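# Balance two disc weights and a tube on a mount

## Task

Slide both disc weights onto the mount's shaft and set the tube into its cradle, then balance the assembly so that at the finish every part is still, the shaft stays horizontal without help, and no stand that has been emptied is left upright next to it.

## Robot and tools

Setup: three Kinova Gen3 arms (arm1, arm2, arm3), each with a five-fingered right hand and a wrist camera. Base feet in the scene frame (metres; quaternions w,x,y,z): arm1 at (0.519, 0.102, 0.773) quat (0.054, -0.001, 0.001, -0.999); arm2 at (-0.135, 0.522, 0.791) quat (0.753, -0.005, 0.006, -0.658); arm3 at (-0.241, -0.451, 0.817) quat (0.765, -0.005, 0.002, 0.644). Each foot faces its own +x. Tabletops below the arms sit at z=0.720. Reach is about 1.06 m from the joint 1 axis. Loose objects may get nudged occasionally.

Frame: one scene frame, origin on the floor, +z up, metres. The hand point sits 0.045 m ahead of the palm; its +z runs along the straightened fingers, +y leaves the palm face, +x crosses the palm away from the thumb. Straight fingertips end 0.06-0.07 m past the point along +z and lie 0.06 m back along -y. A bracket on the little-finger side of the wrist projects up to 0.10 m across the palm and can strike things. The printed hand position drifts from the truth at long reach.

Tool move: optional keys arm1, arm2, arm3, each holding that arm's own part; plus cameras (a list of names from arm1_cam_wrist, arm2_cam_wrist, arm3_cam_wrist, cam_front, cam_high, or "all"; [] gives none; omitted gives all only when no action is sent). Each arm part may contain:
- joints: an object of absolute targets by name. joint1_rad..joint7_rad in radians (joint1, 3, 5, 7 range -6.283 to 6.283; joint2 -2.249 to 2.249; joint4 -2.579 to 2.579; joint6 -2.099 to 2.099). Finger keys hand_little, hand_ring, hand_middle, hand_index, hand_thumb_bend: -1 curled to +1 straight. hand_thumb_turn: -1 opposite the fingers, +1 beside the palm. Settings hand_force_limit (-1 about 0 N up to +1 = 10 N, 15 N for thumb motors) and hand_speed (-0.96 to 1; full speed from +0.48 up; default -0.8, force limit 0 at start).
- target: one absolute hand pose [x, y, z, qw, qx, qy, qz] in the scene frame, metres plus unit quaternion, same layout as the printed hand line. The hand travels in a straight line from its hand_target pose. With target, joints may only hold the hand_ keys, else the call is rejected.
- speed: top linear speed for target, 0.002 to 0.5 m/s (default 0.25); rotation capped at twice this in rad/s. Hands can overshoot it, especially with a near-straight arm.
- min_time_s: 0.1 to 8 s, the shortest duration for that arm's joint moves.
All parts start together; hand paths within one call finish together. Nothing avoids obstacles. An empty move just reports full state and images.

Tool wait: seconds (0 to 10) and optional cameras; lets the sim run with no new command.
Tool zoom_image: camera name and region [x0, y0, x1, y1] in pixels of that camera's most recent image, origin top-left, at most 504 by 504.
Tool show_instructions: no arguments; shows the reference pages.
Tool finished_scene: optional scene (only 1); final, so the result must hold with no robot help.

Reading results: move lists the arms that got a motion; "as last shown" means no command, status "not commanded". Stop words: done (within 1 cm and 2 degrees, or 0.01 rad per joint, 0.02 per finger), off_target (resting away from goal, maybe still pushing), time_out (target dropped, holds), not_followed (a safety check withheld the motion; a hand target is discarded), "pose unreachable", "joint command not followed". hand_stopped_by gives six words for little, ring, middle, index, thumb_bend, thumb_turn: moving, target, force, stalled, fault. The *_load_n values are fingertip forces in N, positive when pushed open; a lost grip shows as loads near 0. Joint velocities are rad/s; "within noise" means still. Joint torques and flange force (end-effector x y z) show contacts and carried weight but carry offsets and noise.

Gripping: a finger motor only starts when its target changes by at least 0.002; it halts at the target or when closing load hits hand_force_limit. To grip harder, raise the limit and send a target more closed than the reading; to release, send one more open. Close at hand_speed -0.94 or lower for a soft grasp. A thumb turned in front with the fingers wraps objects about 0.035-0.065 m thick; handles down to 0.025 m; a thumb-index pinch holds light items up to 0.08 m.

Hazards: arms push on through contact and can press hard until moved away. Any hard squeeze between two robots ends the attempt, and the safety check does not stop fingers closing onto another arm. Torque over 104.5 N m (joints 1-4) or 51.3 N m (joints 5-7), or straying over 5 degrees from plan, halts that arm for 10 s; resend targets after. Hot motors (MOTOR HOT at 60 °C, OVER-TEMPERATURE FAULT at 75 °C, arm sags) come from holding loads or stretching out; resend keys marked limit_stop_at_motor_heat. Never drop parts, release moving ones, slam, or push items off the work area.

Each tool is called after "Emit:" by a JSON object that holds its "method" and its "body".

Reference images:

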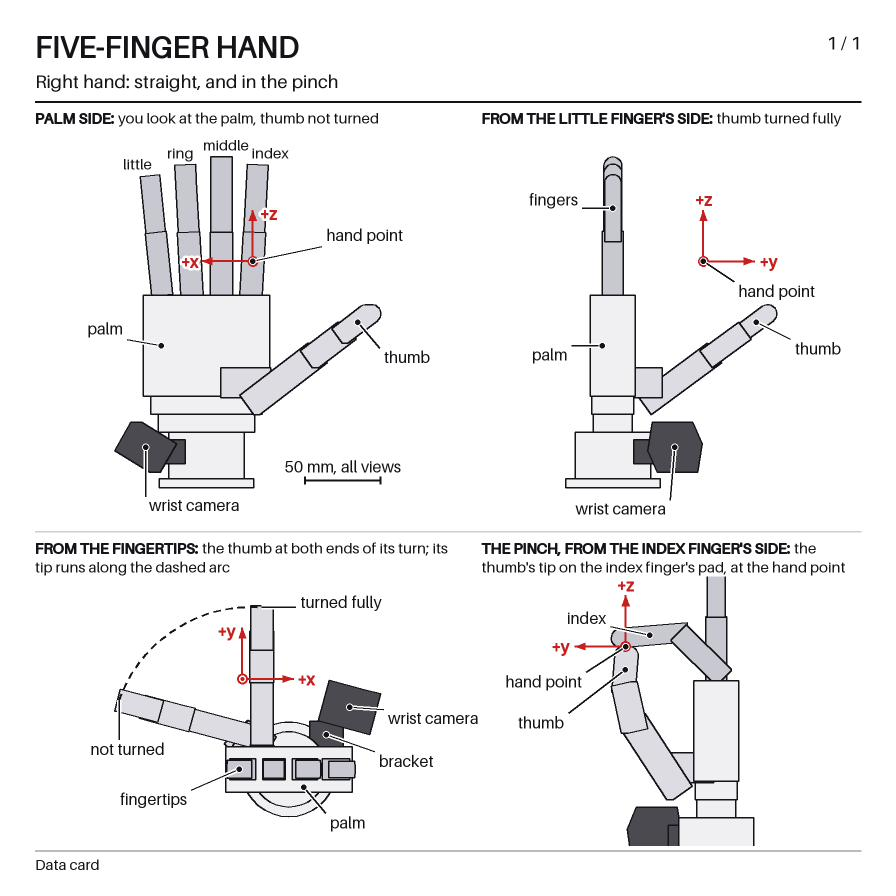

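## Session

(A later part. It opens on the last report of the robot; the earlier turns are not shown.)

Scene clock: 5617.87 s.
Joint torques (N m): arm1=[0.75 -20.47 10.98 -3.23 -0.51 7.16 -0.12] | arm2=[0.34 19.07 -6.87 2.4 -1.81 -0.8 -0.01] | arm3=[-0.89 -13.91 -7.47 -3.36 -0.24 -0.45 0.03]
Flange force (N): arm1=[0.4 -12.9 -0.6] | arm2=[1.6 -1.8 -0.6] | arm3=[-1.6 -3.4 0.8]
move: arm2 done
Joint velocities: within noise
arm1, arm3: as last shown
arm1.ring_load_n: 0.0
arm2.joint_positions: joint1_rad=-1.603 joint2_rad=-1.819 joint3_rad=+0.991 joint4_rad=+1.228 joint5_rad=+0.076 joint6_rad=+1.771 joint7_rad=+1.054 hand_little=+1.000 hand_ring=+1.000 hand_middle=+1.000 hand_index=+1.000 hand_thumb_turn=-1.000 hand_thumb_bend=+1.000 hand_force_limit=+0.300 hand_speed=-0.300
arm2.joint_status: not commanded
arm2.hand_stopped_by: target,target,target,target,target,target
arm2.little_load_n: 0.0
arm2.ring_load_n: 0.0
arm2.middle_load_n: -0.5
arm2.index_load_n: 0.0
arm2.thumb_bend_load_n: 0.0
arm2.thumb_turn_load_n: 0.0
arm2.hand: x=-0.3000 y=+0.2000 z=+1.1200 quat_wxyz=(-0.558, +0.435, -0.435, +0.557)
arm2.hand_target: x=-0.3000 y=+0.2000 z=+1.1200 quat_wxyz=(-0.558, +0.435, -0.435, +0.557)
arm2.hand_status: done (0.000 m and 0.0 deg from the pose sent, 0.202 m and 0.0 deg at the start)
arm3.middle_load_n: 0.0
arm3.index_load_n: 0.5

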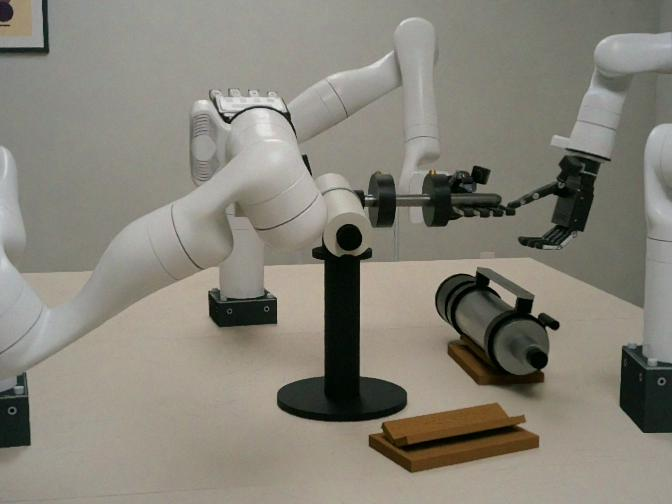

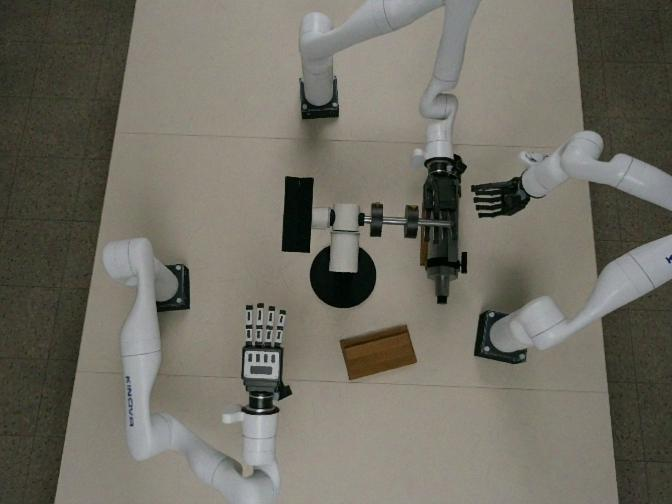

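Emit:
{"method": "move", "body": {"cameras": ["all"]}}

Scene clock: 5701.33 s.
Joint torques (N m): arm1=[0.8 -20.44 10.95 -3.25 -0.53 7.15 -0.14] | arm2=[0.29 19.07 -6.93 2.42 -1.81 -0.84 -0.06] | arm3=[-0.85 -13.91 -7.44 -3.44 -0.24 -0.43 0.06]
Flange force (N): arm1=[0.4 -12.8 -0.7] | arm2=[1.7 -1.8 -0.9] | arm3=[-1.3 -3.3 1.0]
Joint velocities: within noise
arm1.joint_positions: joint1_rad=-1.471 joint2_rad=+1.031 joint3_rad=+0.594 joint4_rad=+2.087 joint5_rad=+1.883 joint6_rad=+1.060 joint7_rad=-0.057 hand_little=+1.000 hand_ring=+1.000 hand_middle=+1.000 hand_index=+1.000 hand_thumb_turn=-1.000 hand_thumb_bend=-0.200 hand_force_limit=-0.400 hand_speed=-0.500
arm1.joint_status: not commanded
arm1.hand_stopped_by: target,target,target,target,target,target
arm1.little_load_n: 0.0
arm1.ring_load_n: 0.0
arm1.middle_load_n: 0.0
arm1.index_load_n: 0.0
arm1.thumb_bend_load_n: 0.0
arm1.thumb_turn_load_n: 0.0
arm1.hand: x=+0.0250 y=-0.2100 z=+1.0660 quat_wxyz=(+0.500, +0.500, -0.500, -0.500) (m; scene frame)
arm1.hand_target: x=+0.0250 y=-0.2100 z=+1.0660 quat_wxyz=(+0.500, +0.500, -0.500, -0.500) (m; scene frame)
arm1.hand_status: not commanded
arm2.joint_positions: joint1_rad=-1.603 joint2_rad=-1.819 joint3_rad=+0.991 joint4_rad=+1.228 joint5_rad=+0.076 joint6_rad=+1.771 joint7_rad=+1.054 hand_little=+1.000 hand_ring=+1.000 hand_middle=+1.000 hand_index=+1.000 hand_thumb_turn=-1.000 hand_thumb_bend=+1.000 hand_force_limit=+0.300 hand_speed=-0.300
arm2.joint_status: not commanded
arm2.hand_stopped_by: target,target,target,target,target,target
arm2.little_load_n: 0.0
arm2.ring_load_n: 0.0
arm2.middle_load_n: 0.0
arm2.index_load_n: -0.5
arm2.thumb_bend_load_n: 0.5
arm2.thumb_turn_load_n: 0.0
arm2.hand: x=-0.3000 y=+0.2000 z=+1.1200 quat_wxyz=(-0.558, +0.435, -0.435, +0.557) (m; scene frame)
arm2.hand_target: x=-0.3000 y=+0.2000 z=+1.1200 quat_wxyz=(-0.558, +0.435, -0.435, +0.557) (m; scene frame)
arm2.hand_status: done (0.000 m and 0.0 deg from the pose sent, 0.202 m and 0.0 deg at the start)
arm3.joint_positions: joint1_rad=-3.873 joint2_rad=+1.120 joint3_rad=+4.559 joint4_rad=+2.083 joint5_rad=+0.969 joint6_rad=+1.240 joint7_rad=-2.626 hand_little=+0.000 hand_ring=+0.000 hand_middle=+0.000 hand_index=+0.000 hand_thumb_turn=-1.000 hand_thumb_bend=+1.000 hand_force_limit=+0.620 hand_speed=+0.200
arm3.joint_status: not commanded
arm3.hand_stopped_by: target,target,target,target,target,target
arm3.little_load_n: 0.5
arm3.ring_load_n: 0.0
arm3.middle_load_n: 0.0
arm3.index_load_n: 0.0
arm3.thumb_bend_load_n: 0.0
arm3.thumb_turn_load_n: 0.0
arm3.hand: x=+0.1300 y=-0.3600 z=+0.9500 quat_wxyz=(+0.000, +0.000, -0.991, -0.131) (m; scene frame)
arm3.hand_target: x=+0.1300 y=-0.3600 z=+0.9500 quat_wxyz=(+0.000, +0.000, -0.991, -0.131) (m; scene frame)
arm3.hand_status: not commanded
pictures: arm1_cam_wrist, arm2_cam_wrist, arm3_cam_wrist, cam_front, cam_high

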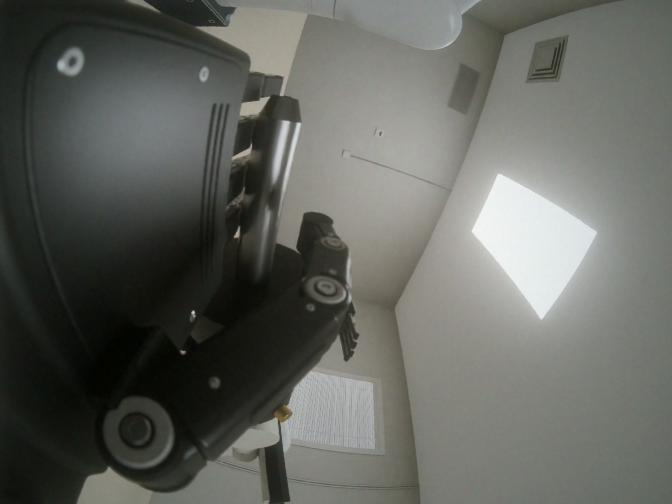

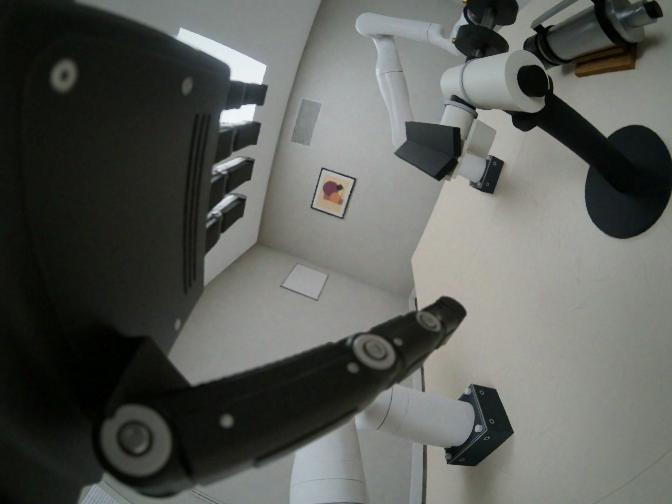

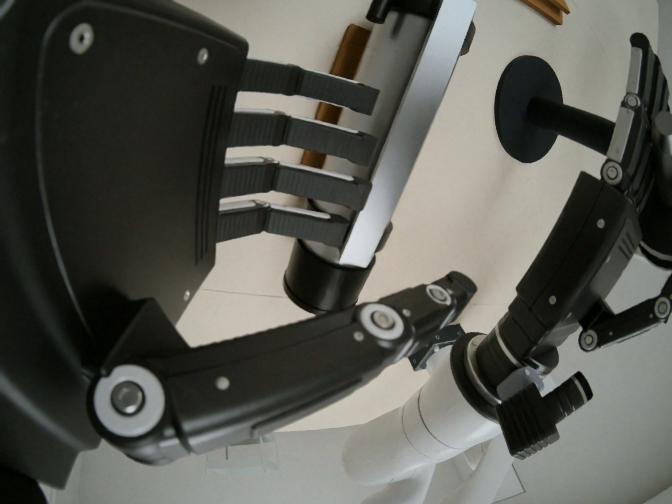

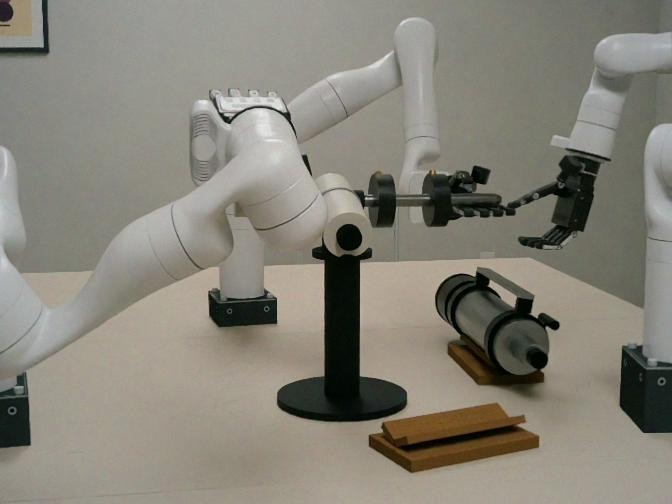

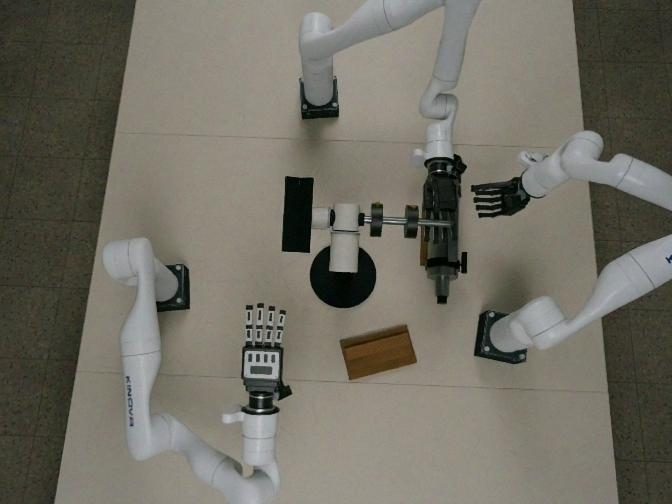

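Emit:
{"method": "move", "body": {"arm3": {"target":[0.1305,-0.345,0.884,0,0,0.9914,0.1306],"speed":0.1}, "cameras": ["arm3_cam_wrist","cam_front"]}}

Emit:
{"method": "move", "body": {"arm3": {"target":[0.1305,-0.305,0.883,0,0,0.9914,0.1306],"speed":0.05}, "cameras": ["arm3_cam_wrist","cam_front"]}}

Scene clock: 5767.50 s.
Joint torques (N m): arm1=[0.8 -20.5 10.89 -3.25 -0.54 7.16 -0.12] | arm2=[0.39 19.1 -6.99 2.46 -1.8 -0.76 -0.03] | arm3=[-0.84 -14.41 -7.52 -2 -0.15 -0.45 0.05]
Flange force (N): arm1=[0.3 -12.9 -0.6] | arm2=[1.9 -1.8 -0.8] | arm3=[-1.7 -3.4 1.3]
move: arm3 done
Joint velocities: within noise
arm1, arm2: as last shown
arm2.little_load_n: -0.5
arm2.index_load_n: 0.0
arm2.thumb_bend_load_n: 0.0
arm2.thumb_turn_load_n: -0.5
arm3.joint_positions: joint1_rad=-3.956 joint2_rad=+1.210 joint3_rad=+4.708 joint4_rad=+2.154 joint5_rad=+1.151 joint6_rad=+1.129 joint7_rad=-2.732 hand_little=+0.000 hand_ring=+0.000 hand_middle=+0.000 hand_index=+0.000 hand_thumb_turn=-1.000 hand_thumb_bend=+1.000 hand_force_limit=+0.620 hand_speed=+0.200
arm3.joint_status: not commanded
arm3.hand_stopped_by: target,target,target,target,target,target
arm3.little_load_n: 0.0
arm3.ring_load_n: 0.0
arm3.middle_load_n: 0.0
arm3.index_load_n: 0.0
arm3.thumb_bend_load_n: 0.0
arm3.thumb_turn_load_n: 0.0
arm3.hand: x=+0.1305 y=-0.3450 z=+0.8840 quat_wxyz=(+0.000, +0.000, -0.991, -0.131)
arm3.hand_target: x=+0.1305 y=-0.3450 z=+0.8840 quat_wxyz=(+0.000, +0.000, -0.991, -0.131)
arm3.hand_status: done (0.000 m and 0.0 deg from the pose sent, 0.068 m and 0.0 deg at the start)

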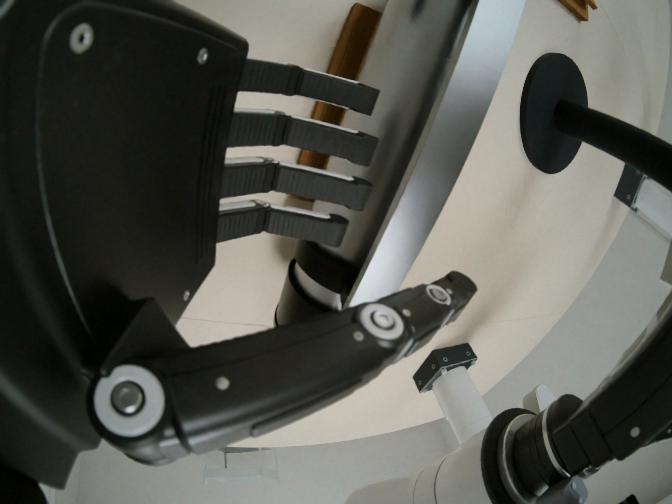

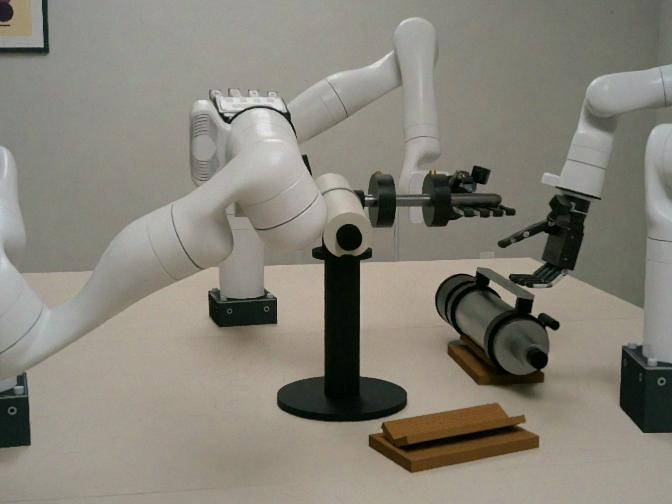

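Scene clock: 5768.80 s.
Joint torques (N m): arm1=[0.78 -20.46 10.89 -3.3 -0.55 7.2 -0.13] | arm2=[0.38 19.05 -6.84 2.42 -1.8 -0.82 -0.02] | arm3=[-1.73 -15.09 -11.02 -3.2 -0.56 -2.46 0.09]
Flange force (N): arm1=[0.2 -12.7 -0.6] | arm2=[1.8 -1.9 -0.8] | arm3=[-2.1 -8.0 8.8]
move: arm3 done
Joint velocities: within noise
arm1, arm2: as last shown
arm1.ring_load_n: 0.5
arm2.little_load_n: 0.0
arm2.thumb_turn_load_n: 0.0
arm3.joint_positions: joint1_rad=-4.072 joint2_rad=+1.194 joint3_rad=+4.723 joint4_rad=+2.161 joint5_rad=+1.178 joint6_rad=+1.095 joint7_rad=-2.856 hand_little=+0.000 hand_ring=+0.000 hand_middle=+0.001 hand_index=+0.000 hand_thumb_turn=-1.000 hand_thumb_bend=+1.000 hand_force_limit=+0.620 hand_speed=+0.200
arm3.joint_status: not commanded
arm3.hand_stopped_by: target,target,target,target,target,target
arm3.little_load_n: 0.0
arm3.ring_load_n: 3.5
arm3.middle_load_n: 2.5
arm3.index_load_n: 3.0
arm3.thumb_bend_load_n: 0.0
arm3.thumb_turn_load_n: 0.0
arm3.hand: x=+0.1305 y=-0.3050 z=+0.8830 quat_wxyz=(+0.000, +0.000, -0.991, -0.131)
arm3.hand_target: x=+0.1305 y=-0.3050 z=+0.8830 quat_wxyz=(+0.000, +0.000, -0.991, -0.131)
arm3.hand_status: done (0.000 m and 0.0 deg from the pose sent, 0.040 m and 0.0 deg at the start)

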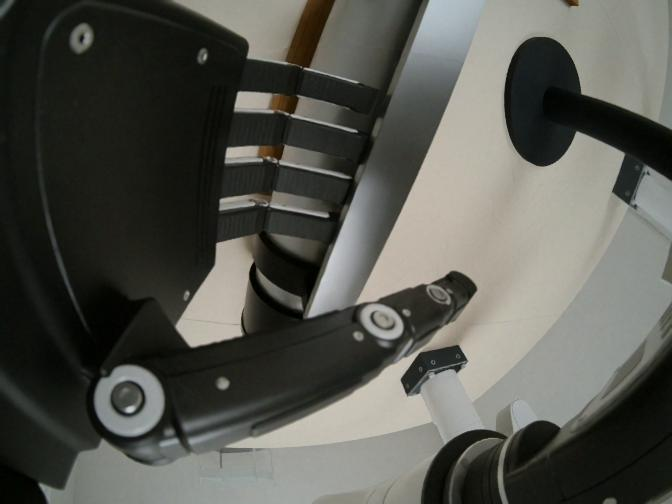

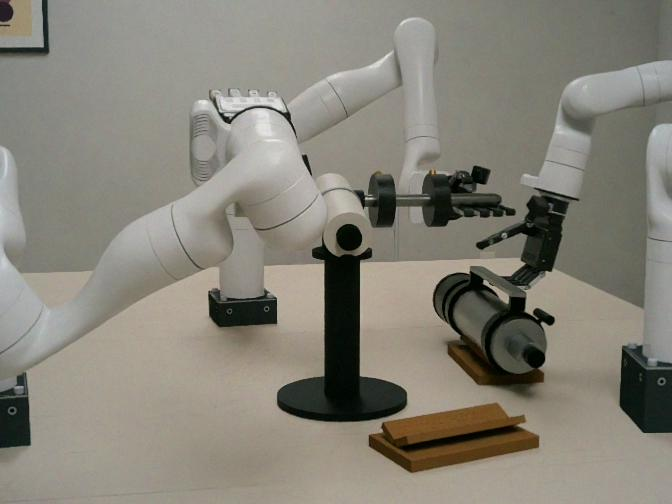

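Emit:
{"method": "move", "body": {"arm3": {"target":[0.1305,-0.312,0.879,0,0,0.9914,0.1306],"speed":0.05}, "cameras": ["arm3_cam_wrist","cam_front"]}}

Emit:
{"method": "zoom_image", "body": {"camera": "cam_front", "region": [400, 230, 580, 400]}}

Scene clock: 5777.53 s.
Joint torques (N m): arm1=[0.76 -20.49 10.94 -3.25 -0.52 7.16 -0.12] | arm2=[0.35 19.15 -6.87 2.4 -1.82 -0.8 -0.01] | arm3=[-1.54 -15.1 -10.98 -3.3 -0.39 -2.4 0]
Flange force (N): arm1=[0.3 -12.9 -0.6] | arm2=[1.6 -1.7 -0.6] | arm3=[-1.5 -7.7 8.5]
move: arm3 done
Joint velocities: within noise
arm1, arm2: as last shown
arm1.ring_load_n: 0.0
arm1.thumb_bend_load_n: -0.5
arm2.index_load_n: -0.5
arm2.thumb_bend_load_n: 0.5
arm3.joint_positions: joint1_rad=-4.055 joint2_rad=+1.203 joint3_rad=+4.730 joint4_rad=+2.164 joint5_rad=+1.185 joint6_rad=+1.095 joint7_rad=-2.839 hand_little=+0.000 hand_ring=+0.000 hand_middle=+0.000 hand_index=+0.000 hand_thumb_turn=-1.000 hand_thumb_bend=+1.000 hand_force_limit=+0.620 hand_speed=+0.200
arm3.joint_status: not commanded
arm3.hand_stopped_by: target,target,target,target,target,target
arm3.little_load_n: 0.5
arm3.ring_load_n: 3.5
arm3.middle_load_n: 2.5
arm3.index_load_n: 2.5
arm3.thumb_bend_load_n: 0.0
arm3.thumb_turn_load_n: 0.0
arm3.hand: x=+0.1305 y=-0.3120 z=+0.8790 quat_wxyz=(+0.000, +0.000, -0.991, -0.131)
arm3.hand_target: x=+0.1305 y=-0.3120 z=+0.8790 quat_wxyz=(+0.000, +0.000, -0.991, -0.131)
arm3.hand_status: done (0.000 m and 0.0 deg from the pose sent, 0.008 m and 0.0 deg at the start)

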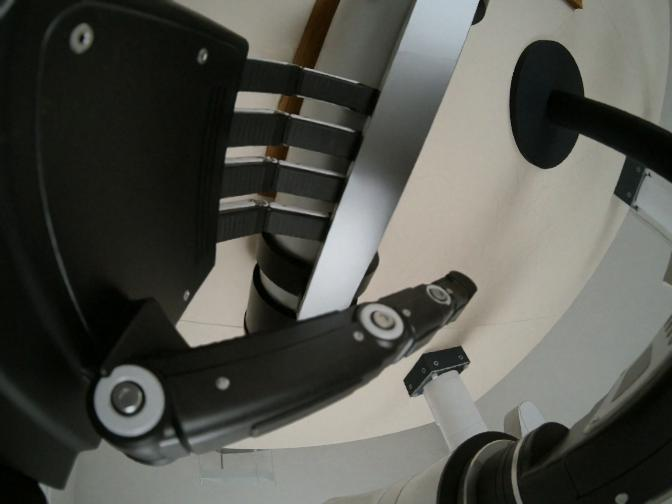

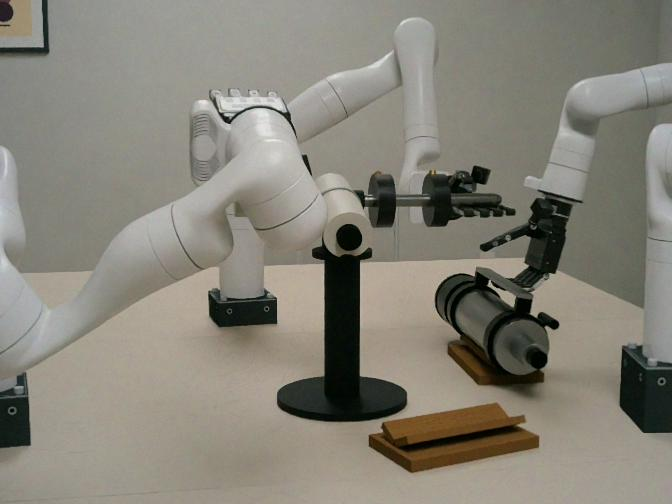

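Scaled by 2.800 from the camera's image (finer frame: 960x720).

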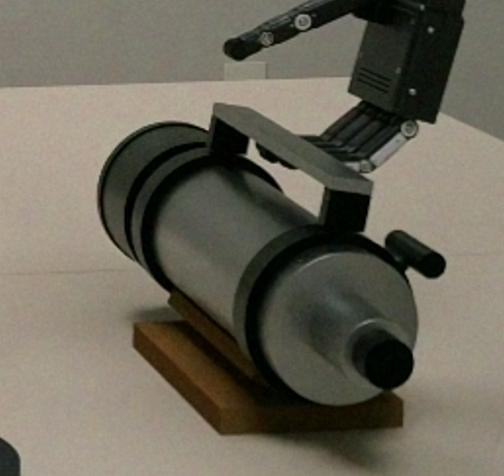

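Emit:
{"method": "move", "body": {"arm3": {"target":[0.1305,-0.318,0.871,0,0,0.9914,0.1306],"speed":0.05}, "cameras": ["cam_front"]}}

Emit:
{"method": "zoom_image", "body": {"camera": "cam_front", "region": [400, 230, 580, 400]}}

Scene clock: 5788.90 s.
Joint torques (N m): arm1=[0.8 -20.44 10.94 -3.23 -0.51 7.16 -0.09] | arm2=[0.36 19.08 -6.88 2.44 -1.81 -0.83 -0.02] | arm3=[-0.84 -14.62 -7.48 -1.79 -0.09 -0.54 0.11]
Flange force (N): arm1=[0.3 -12.8 -0.7] | arm2=[1.9 -1.8 -0.9] | arm3=[-1.8 -3.3 1.6]
move: arm3 done
Joint velocities: within noise
arm1, arm2: as last shown
arm1.thumb_bend_load_n: 0.0
arm2.index_load_n: 0.0
arm2.thumb_bend_load_n: 0.0
arm3.joint_positions: joint1_rad=-4.043 joint2_rad=+1.219 joint3_rad=+4.746 joint4_rad=+2.168 joint5_rad=+1.205 joint6_rad=+1.090 joint7_rad=-2.830 hand_little=+0.000 hand_ring=+0.000 hand_middle=+0.000 hand_index=+0.000 hand_thumb_turn=-1.000 hand_thumb_bend=+1.000 hand_force_limit=+0.620 hand_speed=+0.200
arm3.joint_status: not commanded
arm3.hand_stopped_by: target,target,target,target,target,target
arm3.little_load_n: 0.5
arm3.ring_load_n: 0.0
arm3.middle_load_n: 0.0
arm3.index_load_n: 0.0
arm3.thumb_bend_load_n: 0.0
arm3.thumb_turn_load_n: 0.0
arm3.hand: x=+0.1305 y=-0.3180 z=+0.8710 quat_wxyz=(+0.000, +0.000, -0.991, -0.131)
arm3.hand_target: x=+0.1305 y=-0.3180 z=+0.8710 quat_wxyz=(+0.000, +0.000, -0.991, -0.131)
arm3.hand_status: done (0.000 m and 0.0 deg from the pose sent, 0.010 m and 0.0 deg at the start)

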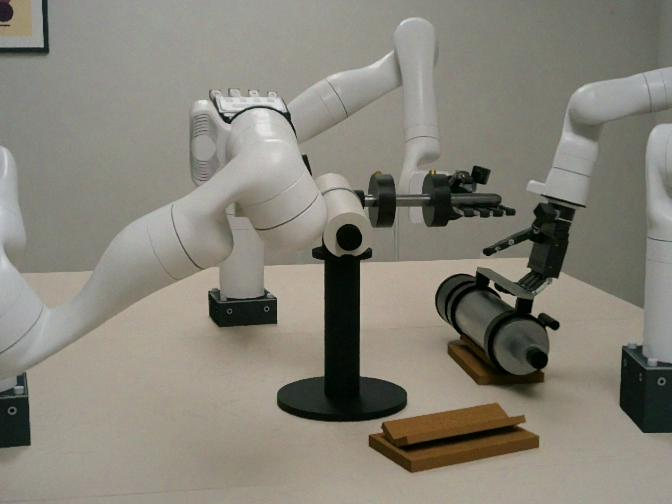

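Scaled by 2.800 from the camera's image (finer frame: 960x720).

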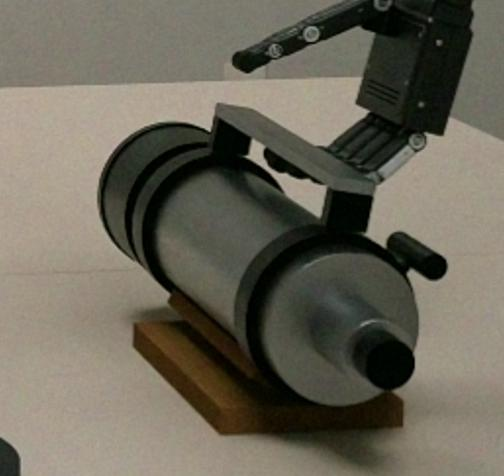

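Emit:
{"method": "move", "body": {"arm3": {"target":[0.1305,-0.300,0.872,0,0,0.9914,0.1306],"speed":0.05}, "cameras": ["arm3_cam_wrist","cam_front"]}}

Emit:
{"method": "zoom_image", "body": {"camera": "cam_front", "region": [400, 230, 580, 400]}}

Scene clock: 5792.57 s.
Joint torques (N m): arm1=[0.81 -20.5 10.96 -3.23 -0.52 7.18 -0.13] | arm2=[0.36 19.13 -6.94 2.48 -1.79 -0.84 0] | arm3=[-0.89 -14.49 -7.53 -1.85 -0.06 -0.52 0.07]
Flange force (N): arm1=[0.5 -12.9 -0.7] | arm2=[1.9 -1.8 -1.1] | arm3=[-1.9 -3.3 1.4]
move: arm3 done
Joint velocities: within noise
arm1, arm2: as last shown
arm3.joint_positions: joint1_rad=-4.095 joint2_rad=+1.211 joint3_rad=+4.749 joint4_rad=+2.168 joint5_rad=+1.214 joint6_rad=+1.079 joint7_rad=-2.884 hand_little=+0.000 hand_ring=+0.000 hand_middle=+0.000 hand_index=+0.000 hand_thumb_turn=-1.000 hand_thumb_bend=+1.000 hand_force_limit=+0.620 hand_speed=+0.200
arm3.joint_status: not commanded
arm3.hand_stopped_by: target,target,target,target,target,target
arm3.little_load_n: 0.0
arm3.ring_load_n: 0.5
arm3.middle_load_n: 0.5
arm3.index_load_n: 0.0
arm3.thumb_bend_load_n: 0.0
arm3.thumb_turn_load_n: 0.0
arm3.hand: x=+0.1305 y=-0.3000 z=+0.8720 quat_wxyz=(+0.000, +0.000, -0.991, -0.131)
arm3.hand_target: x=+0.1305 y=-0.3000 z=+0.8720 quat_wxyz=(+0.000, +0.000, -0.991, -0.131)
arm3.hand_status: done (0.000 m and 0.0 deg from the pose sent, 0.018 m and 0.0 deg at the start)

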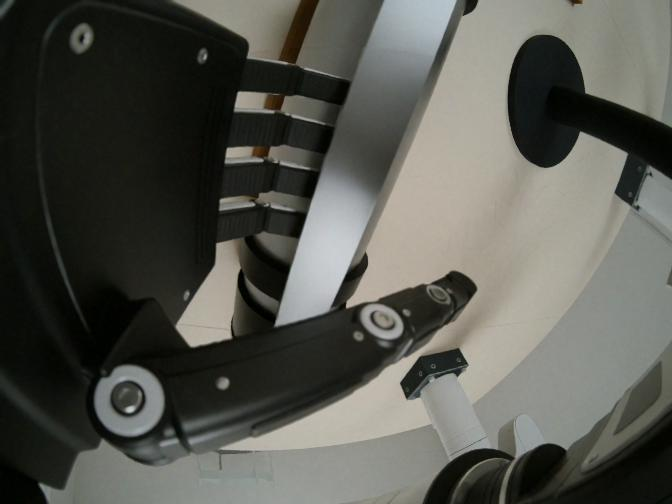

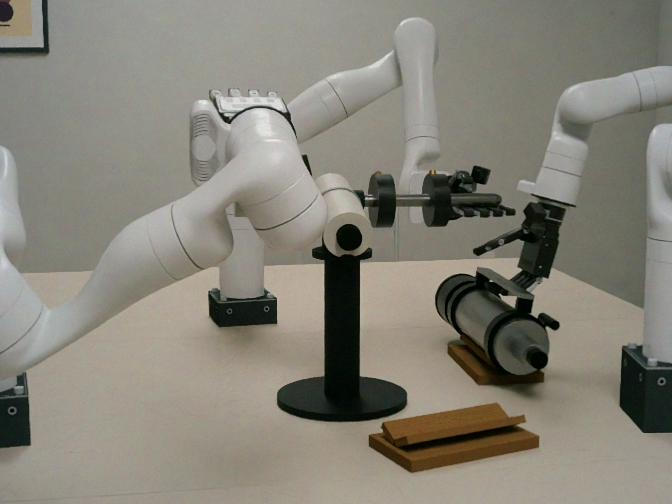

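Scaled by 2.800 from the camera's image (finer frame: 960x720).

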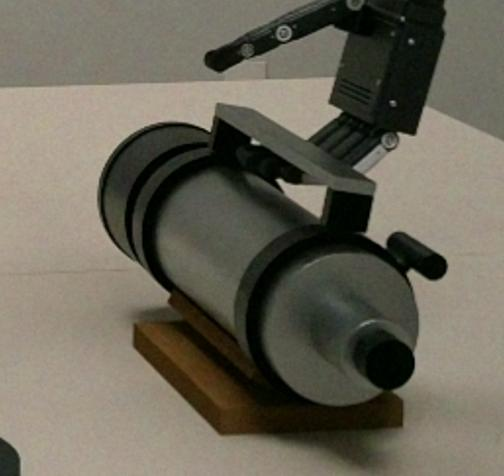

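Emit:
{"method": "move", "body": {"arm3": {"target":[0.1305,-0.286,0.872,0,0,0.9914,0.1306],"speed":0.05}, "cameras": ["arm3_cam_wrist","cam_front"]}}

Emit:
{"method": "zoom_image", "body": {"camera": "cam_front", "region": [400, 230, 580, 400]}}

Emit:
{"method": "move", "body": {"arm3": {"target":[0.1305,-0.286,0.878,0,0,0.9914,0.1306],"speed":0.03}, "cameras": ["arm3_cam_wrist"]}}

Scene clock: 5801.97 s.
Joint torques (N m): arm1=[0.77 -20.47 10.91 -3.24 -0.52 7.15 -0.13] | arm2=[0.29 19.09 -6.94 2.47 -1.78 -0.84 -0.05] | arm3=[-0.91 -14.7 -7.5 -1.82 -0.03 -0.56 0.05]
Flange force (N): arm1=[0.4 -12.8 -0.6] | arm2=[1.8 -1.8 -1.1] | arm3=[-2.3 -3.5 1.5]
move: arm3 done
Joint velocities: within noise
arm1, arm2: as last shown
arm1.index_load_n: 0.5
arm2.ring_load_n: -0.5
arm3.joint_positions: joint1_rad=-4.136 joint2_rad=+1.206 joint3_rad=+4.754 joint4_rad=+2.166 joint5_rad=+1.223 joint6_rad=+1.071 joint7_rad=-2.925 hand_little=+0.000 hand_ring=+0.000 hand_middle=+0.000 hand_index=+0.000 hand_thumb_turn=-1.000 hand_thumb_bend=+1.000 hand_force_limit=+0.620 hand_speed=+0.200
arm3.joint_status: not commanded
arm3.hand_stopped_by: target,target,target,target,target,target
arm3.little_load_n: 0.0
arm3.ring_load_n: 0.0
arm3.middle_load_n: 0.0
arm3.index_load_n: 0.0
arm3.thumb_bend_load_n: -0.5
arm3.thumb_turn_load_n: 0.0
arm3.hand: x=+0.1305 y=-0.2860 z=+0.8720 quat_wxyz=(+0.000, +0.000, -0.991, -0.131)
arm3.hand_target: x=+0.1305 y=-0.2860 z=+0.8720 quat_wxyz=(+0.000, +0.000, -0.991, -0.131)
arm3.hand_status: done (0.000 m and 0.0 deg from the pose sent, 0.014 m and 0.0 deg at the start)

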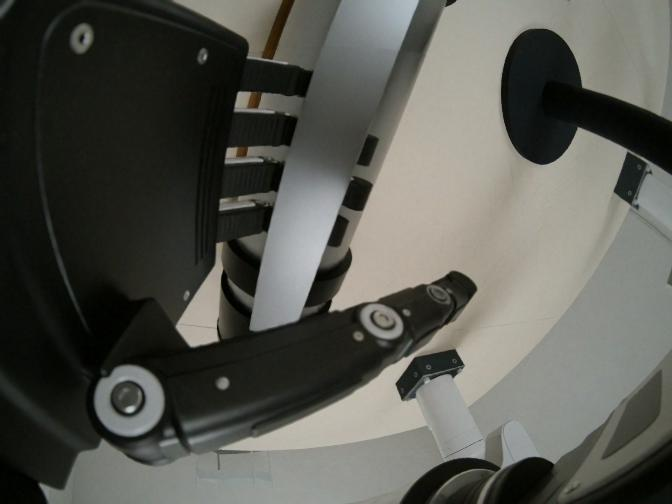

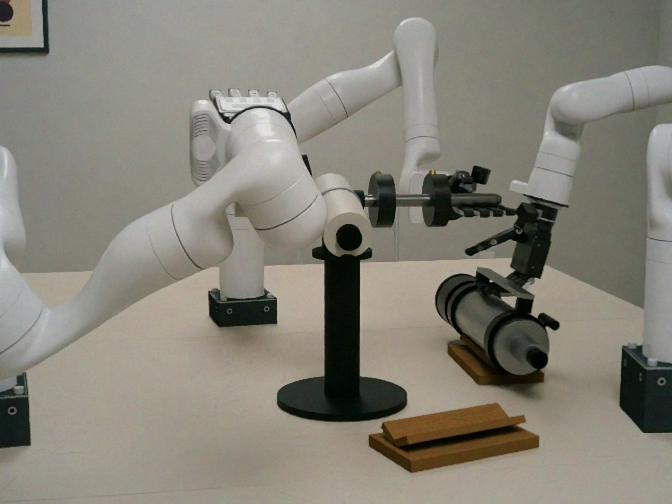

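Scaled by 2.800 from the camera's image (finer frame: 960x720).

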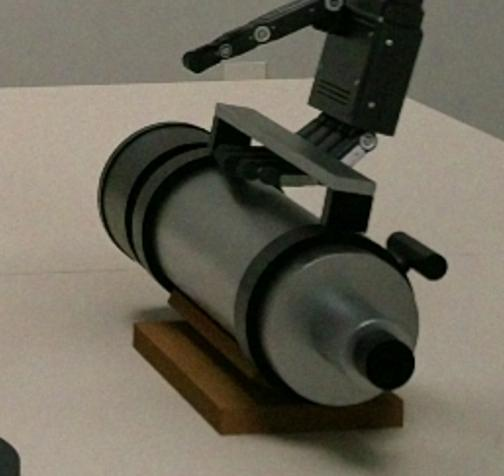

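Scene clock: 5802.93 s.
Joint torques (N m): arm1=[0.77 -20.44 10.94 -3.28 -0.53 7.17 -0.09] | arm2=[0.36 19.11 -6.91 2.45 -1.81 -0.82 -0.02] | arm3=[-0.87 -14.45 -7.45 -2.01 -0.05 -0.54 0.01]
Flange force (N): arm1=[0.1 -12.8 -0.6] | arm2=[1.8 -1.8 -0.9] | arm3=[-2.1 -3.3 1.1]
move: arm3 done
Joint velocities: within noise
arm1, arm2: as last shown
arm1.thumb_bend_load_n: -0.5
arm2.ring_load_n: 0.0
arm3.joint_positions: joint1_rad=-4.132 joint2_rad=+1.196 joint3_rad=+4.741 joint4_rad=+2.162 joint5_rad=+1.205 joint6_rad=+1.078 joint7_rad=-2.918 hand_little=+0.000 hand_ring=+0.000 hand_middle=+0.000 hand_index=+0.000 hand_thumb_turn=-1.000 hand_thumb_bend=+1.000 hand_force_limit=+0.620 hand_speed=+0.200
arm3.joint_status: not commanded
arm3.hand_stopped_by: target,target,target,target,target,target
arm3.little_load_n: 0.0
arm3.ring_load_n: 0.0
arm3.middle_load_n: 0.0
arm3.index_load_n: 0.0
arm3.thumb_bend_load_n: 0.0
arm3.thumb_turn_load_n: 0.0
arm3.hand: x=+0.1305 y=-0.2860 z=+0.8780 quat_wxyz=(+0.000, +0.000, -0.991, -0.131)
arm3.hand_target: x=+0.1305 y=-0.2860 z=+0.8780 quat_wxyz=(+0.000, +0.000, -0.991, -0.131)
arm3.hand_status: done (0.000 m and 0.0 deg from the pose sent, 0.006 m and 0.0 deg at the start)

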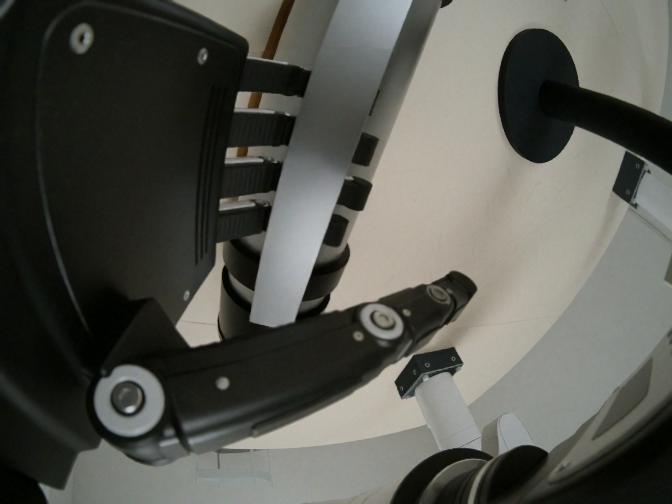

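Emit:
{"method": "move", "body": {"arm3": {"joints":{"hand_index":-0.2,"hand_middle":-0.2,"hand_ring":-0.2,"hand_little":-0.2,"hand_force_limit":0.2,"hand_speed":-0.8}}, "cameras": ["arm3_cam_wrist"]}}

Emit:
{"method": "move", "body": {"arm3": {"joints":{"hand_thumb_bend":-0.35,"hand_force_limit":-0.1,"hand_speed":-0.7}}, "cameras": ["arm3_cam_wrist","cam_front"]}}

Emit:
{"method": "zoom_image", "body": {"camera": "cam_front", "region": [400, 230, 580, 400]}}

Scene clock: 5809.43 s.
Joint torques (N m): arm1=[0.79 -20.46 10.89 -3.23 -0.54 7.16 -0.13] | arm2=[0.28 19.09 -6.86 2.43 -1.79 -0.84 -0.02] | arm3=[-0.89 -18.46 -17.13 -5.59 -0.67 -4.39 0.15]
Flange force (N): arm1=[0.4 -12.8 -0.6] | arm2=[1.6 -1.8 -0.9] | arm3=[-2.0 -10.7 28.5]
move: arm3 off_target
Joint velocities: within noise
arm1.joint_positions: joint1_rad=-1.471 joint2_rad=+1.031 joint3_rad=+0.594 joint4_rad=+2.087 joint5_rad=+1.883 joint6_rad=+1.060 joint7_rad=-0.057 hand_little=+1.000 hand_ring=+1.000 hand_middle=+1.000 hand_index=+1.000 hand_thumb_turn=-1.000 hand_thumb_bend=-0.200 hand_force_limit=-0.400 hand_speed=-0.500
arm1.joint_status: not commanded
arm1.hand_stopped_by: target,target,target,target,target,target
arm1.little_load_n: 0.0
arm1.ring_load_n: 0.0
arm1.middle_load_n: 0.0
arm1.index_load_n: 0.0
arm1.thumb_bend_load_n: 0.0
arm1.thumb_turn_load_n: 0.0
arm1.hand: x=+0.0250 y=-0.2100 z=+1.0660 quat_wxyz=(+0.500, +0.500, -0.500, -0.500)
arm1.hand_target: x=+0.0250 y=-0.2100 z=+1.0660 quat_wxyz=(+0.500, +0.500, -0.500, -0.500)
arm1.hand_status: not commanded
arm2.joint_positions: joint1_rad=-1.603 joint2_rad=-1.819 joint3_rad=+0.991 joint4_rad=+1.228 joint5_rad=+0.076 joint6_rad=+1.771 joint7_rad=+1.054 hand_little=+1.000 hand_ring=+1.000 hand_middle=+1.000 hand_index=+1.000 hand_thumb_turn=-1.000 hand_thumb_bend=+1.000 hand_force_limit=+0.300 hand_speed=-0.300
arm2.joint_status: not commanded
arm2.hand_stopped_by: target,target,target,target,target,target
arm2.little_load_n: 0.0
arm2.ring_load_n: 0.0
arm2.middle_load_n: 0.0
arm2.index_load_n: 0.0
arm2.thumb_bend_load_n: 0.0
arm2.thumb_turn_load_n: 0.0
arm2.hand: x=-0.3000 y=+0.2000 z=+1.1200 quat_wxyz=(-0.558, +0.435, -0.435, +0.557)
arm2.hand_target: x=-0.3000 y=+0.2000 z=+1.1200 quat_wxyz=(-0.558, +0.435, -0.435, +0.557)
arm2.hand_status: not commanded
arm3.joint_positions: joint1_rad=-4.132 joint2_rad=+1.196 joint3_rad=+4.741 joint4_rad=+2.162 joint5_rad=+1.205 joint6_rad=+1.078 joint7_rad=-2.918 hand_little=-0.108 hand_ring=-0.108 hand_middle=-0.125 hand_index=-0.126 hand_thumb_turn=-1.000 hand_thumb_bend=+1.000 hand_force_limit=+0.200 hand_speed=-0.800
arm3.joint_status: hand_little off_target (ended at -0.108, target -0.200); hand_ring off_target (ended at -0.108, target -0.200); hand_middle off_target (ended at -0.125, target -0.200); hand_index off_target (ended at -0.126, target -0.200); the others done
arm3.hand_stopped_by: force,force,force,force,target,target
arm3.little_load_n: 6.5
arm3.ring_load_n: 5.5
arm3.middle_load_n: 7.5
arm3.index_load_n: 7.0
arm3.thumb_bend_load_n: 0.0
arm3.thumb_turn_load_n: 0.0
arm3.hand: x=+0.1305 y=-0.2861 z=+0.8780 quat_wxyz=(+0.000, +0.000, -0.991, -0.131)
arm3.hand_target: x=+0.1305 y=-0.2860 z=+0.8780 quat_wxyz=(+0.000, +0.000, -0.991, -0.131)
arm3.hand_status: not commanded

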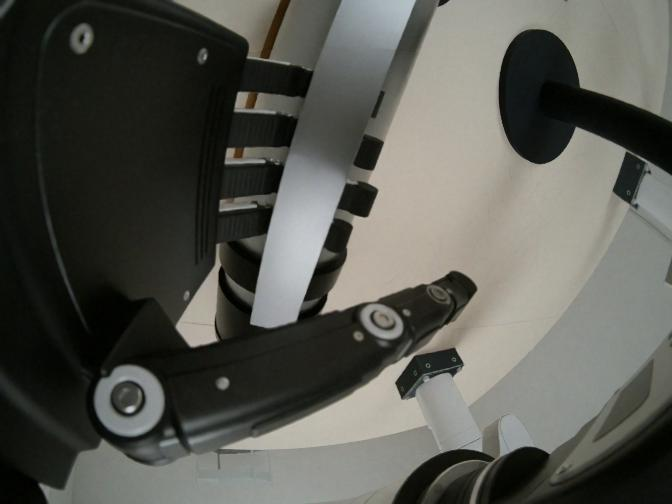

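Scene clock: 5812.87 s.
Joint torques (N m): arm1=[0.76 -20.46 10.93 -3.28 -0.52 7.18 -0.1] | arm2=[0.39 19.09 -6.94 2.41 -1.83 -0.81 -0.01] | arm3=[-0.85 -17.8 -15.46 -5.99 -0.22 -3.98 -0.05]
Flange force (N): arm1=[0.2 -12.9 -0.6] | arm2=[1.8 -1.7 -0.7] | arm3=[0.3 -10.2 22.8]
move: arm3 off_target
Joint velocities: within noise
arm1, arm2: as last shown
arm1.ring_load_n: 0.5
arm3.joint_positions: joint1_rad=-4.132 joint2_rad=+1.196 joint3_rad=+4.740 joint4_rad=+2.162 joint5_rad=+1.205 joint6_rad=+1.078 joint7_rad=-2.918 hand_little=-0.108 hand_ring=-0.108 hand_middle=-0.125 hand_index=-0.126 hand_thumb_turn=-1.000 hand_thumb_bend=-0.108 hand_force_limit=-0.100 hand_speed=-0.700
arm3.joint_status: hand_thumb_bend off_target (ended at -0.108, target -0.350); the others done
arm3.hand_stopped_by: force,force,force,force,force,target
arm3.little_load_n: 7.0
arm3.ring_load_n: 6.5
arm3.middle_load_n: 7.5
arm3.index_load_n: 7.5
arm3.thumb_bend_load_n: 7.5
arm3.thumb_turn_load_n: 0.0
arm3.hand: x=+0.1305 y=-0.2860 z=+0.8780 quat_wxyz=(+0.000, +0.000, -0.991, -0.131)
arm3.hand_target: x=+0.1305 y=-0.2860 z=+0.8780 quat_wxyz=(+0.000, +0.000, -0.991, -0.131)
arm3.hand_status: not commanded

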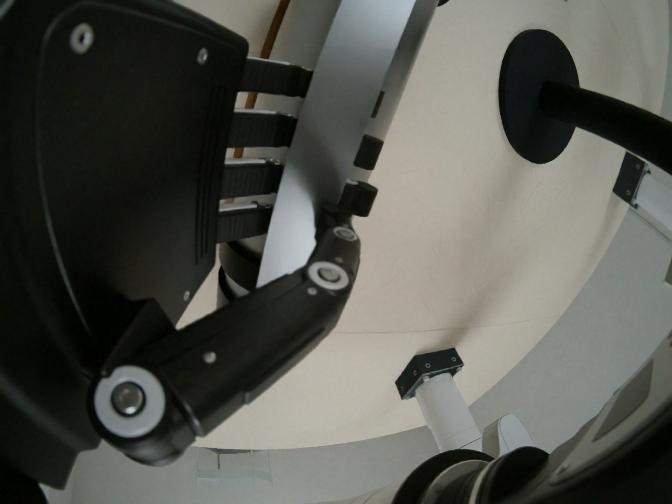

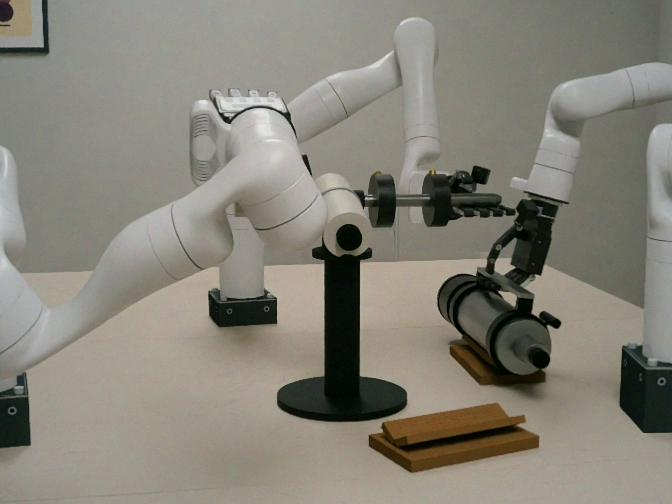

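Scaled by 2.800 from the camera's image (finer frame: 960x720).

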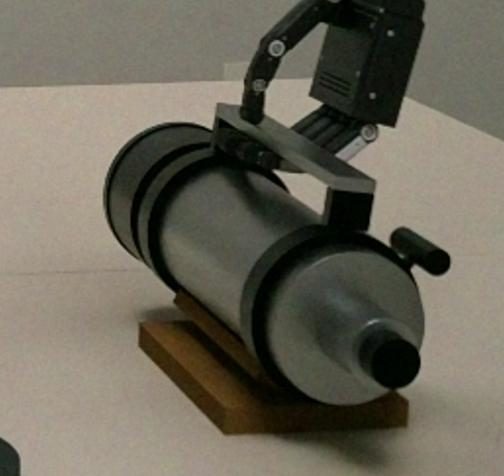

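Emit:
{"method": "move", "body": {"arm3": {"target":[0.1305,-0.286,0.892,0,0,0.9914,0.1306],"speed":0.03}, "cameras": ["cam_front"]}}

Emit:
{"method": "zoom_image", "body": {"camera": "cam_front", "region": [400, 230, 580, 400]}}

Scene clock: 5817.70 s.
Joint torques (N m): arm1=[0.86 -20.44 10.94 -3.24 -0.5 7.16 -0.11] | arm2=[0.36 19.03 -6.94 2.46 -1.82 -0.82 -0.02] | arm3=[-0.62 -18.83 -17.35 -6.63 -0.66 -4.22 0.16]
Flange force (N): arm1=[0.4 -12.8 -0.9] | arm2=[1.9 -1.9 -1.0] | arm3=[-1.8 -10.5 30.5]
move: arm3 done
Joint velocities: within noise
arm1, arm2: as last shown
arm3.joint_positions: joint1_rad=-4.122 joint2_rad=+1.173 joint3_rad=+4.709 joint4_rad=+2.152 joint5_rad=+1.163 joint6_rad=+1.096 joint7_rad=-2.902 hand_little=-0.108 hand_ring=-0.107 hand_middle=-0.125 hand_index=-0.126 hand_thumb_turn=-1.000 hand_thumb_bend=-0.108 hand_force_limit=-0.100 hand_speed=-0.700
arm3.joint_status: not commanded
arm3.hand_stopped_by: force,force,force,force,force,target
arm3.little_load_n: 6.5
arm3.ring_load_n: 6.5
arm3.middle_load_n: 9.0
arm3.index_load_n: 9.0
arm3.thumb_bend_load_n: 3.5
arm3.thumb_turn_load_n: 0.0
arm3.hand: x=+0.1305 y=-0.2860 z=+0.8920 quat_wxyz=(+0.000, +0.000, -0.991, -0.131)
arm3.hand_target: x=+0.1305 y=-0.2860 z=+0.8920 quat_wxyz=(+0.000, +0.000, -0.991, -0.131)
arm3.hand_status: done (0.000 m and 0.0 deg from the pose sent, 0.014 m and 0.0 deg at the start)

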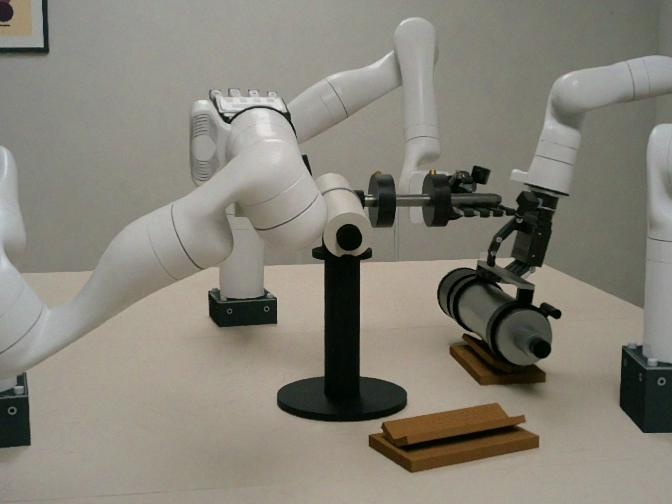

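Scaled by 2.800 from the camera's image (finer frame: 960x720).

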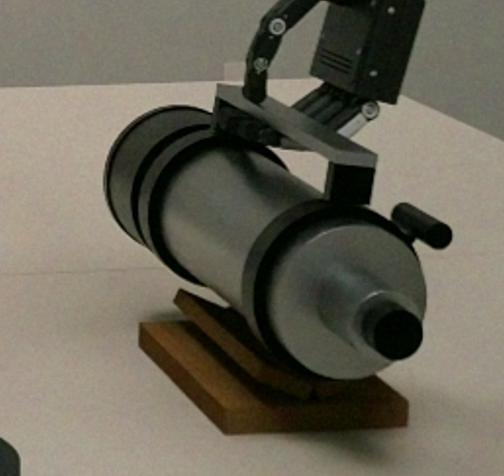

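Emit:
{"method": "move", "body": {"arm3": {"target":[0.1305,-0.292,0.93,0,0,0.9914,0.1306],"speed":0.06}, "cameras": ["cam_front"]}}

Emit:
{"method": "move", "body": {"arm3": {"target":[0.10,-0.43,0.96,0,0,0.9914,0.1306],"speed":0.12}, "cameras": ["cam_front","cam_high"]}}

Scene clock: 5824.27 s.
Joint torques (N m): arm1=[0.84 -20.47 10.9 -3.24 -0.55 7.16 -0.11] | arm2=[0.42 19.09 -6.88 2.47 -1.85 -0.81 -0.04] | arm3=[-0.69 -17.84 -17.22 -8.6 -1.12 -4.35 0.1]
Flange force (N): arm1=[0.3 -12.8 -0.7] | arm2=[2.0 -1.8 -1.0] | arm3=[-2.0 -10.6 30.1]
move: arm3 done
Joint velocities: within noise
arm1, arm2: as last shown
arm1.ring_load_n: 0.0
arm3.joint_positions: joint1_rad=-4.077 joint2_rad=+1.119 joint3_rad=+4.621 joint4_rad=+2.117 joint5_rad=+1.052 joint6_rad=+1.154 joint7_rad=-2.842 hand_little=-0.108 hand_ring=-0.107 hand_middle=-0.125 hand_index=-0.126 hand_thumb_turn=-1.000 hand_thumb_bend=-0.108 hand_force_limit=-0.100 hand_speed=-0.700
arm3.joint_status: not commanded
arm3.hand_stopped_by: force,force,force,force,force,target
arm3.little_load_n: 7.5
arm3.ring_load_n: 7.0
arm3.middle_load_n: 9.0
arm3.index_load_n: 9.5
arm3.thumb_bend_load_n: 3.5
arm3.thumb_turn_load_n: 0.0
arm3.hand: x=+0.1305 y=-0.2920 z=+0.9300 quat_wxyz=(+0.000, +0.000, -0.991, -0.131)
arm3.hand_target: x=+0.1305 y=-0.2920 z=+0.9300 quat_wxyz=(+0.000, +0.000, -0.991, -0.131)
arm3.hand_status: done (0.000 m and 0.0 deg from the pose sent, 0.038 m and 0.0 deg at the start)

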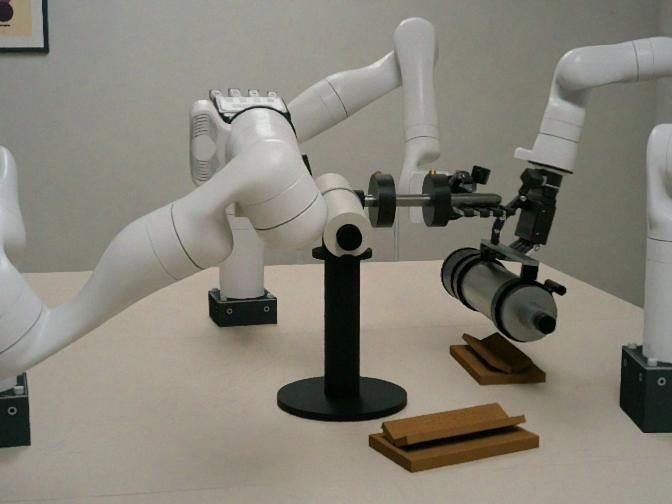

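Scene clock: 5826.00 s.
Joint torques (N m): arm1=[0.77 -20.43 10.96 -3.28 -0.52 7.18 -0.09] | arm2=[0.35 19.06 -6.94 2.4 -1.82 -0.79 -0.02] | arm3=[-1.29 -16.09 -16.1 -9.2 -2.94 -3.89 0.1]
Flange force (N): arm1=[0.2 -12.8 -0.7] | arm2=[1.7 -1.8 -0.6] | arm3=[-0.4 -12.4 29.1]
move: arm3 done
Joint velocities: arm1=[within noise] | arm2=[within noise] | arm3=[0 0 0.002 -0.001 0.005 0 0]
arm1, arm2: as last shown
arm3.joint_positions: joint1_rad=-3.646 joint2_rad=+1.162 joint3_rad=+4.472 joint4_rad=+2.102 joint5_rad=+0.927 joint6_rad=+1.347 joint7_rad=-2.461 hand_little=-0.108 hand_ring=-0.107 hand_middle=-0.125 hand_index=-0.125 hand_thumb_turn=-1.000 hand_thumb_bend=-0.108 hand_force_limit=-0.100 hand_speed=-0.700
arm3.joint_status: not commanded
arm3.hand_stopped_by: force,force,force,force,force,target
arm3.little_load_n: 6.5
arm3.ring_load_n: 6.5
arm3.middle_load_n: 9.5
arm3.index_load_n: 9.5
arm3.thumb_bend_load_n: 3.0
arm3.thumb_turn_load_n: 0.0
arm3.hand: x=+0.1000 y=-0.4299 z=+0.9601 quat_wxyz=(+0.000, +0.000, -0.991, -0.131)
arm3.hand_target: x=+0.1000 y=-0.4300 z=+0.9600 quat_wxyz=(+0.000, +0.000, -0.991, -0.131)
arm3.hand_status: done (0.000 m and 0.0 deg from the pose sent, 0.144 m and 0.0 deg at the start)

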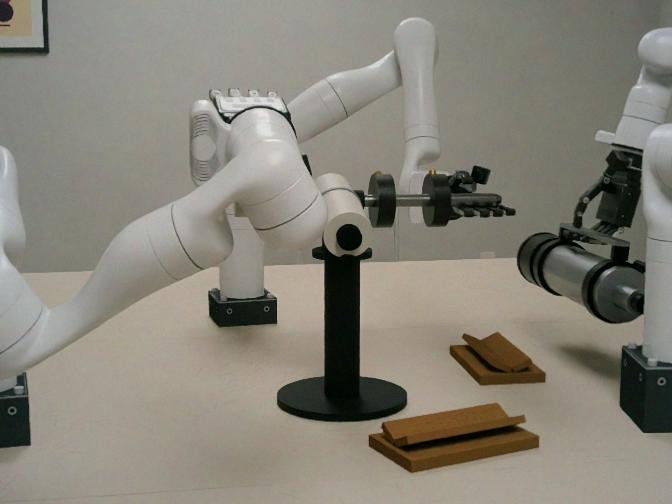

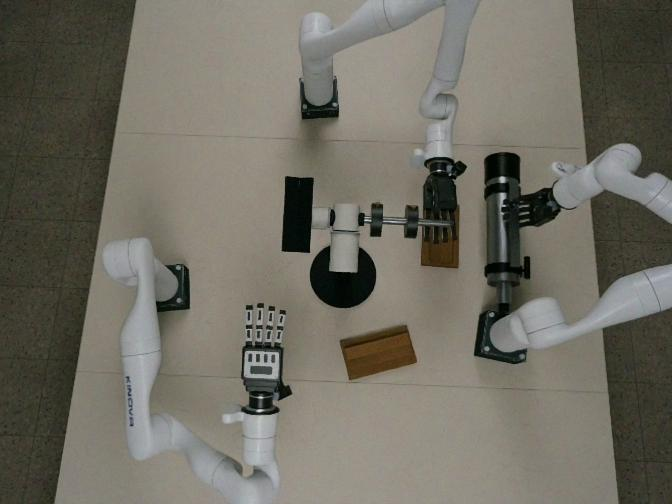

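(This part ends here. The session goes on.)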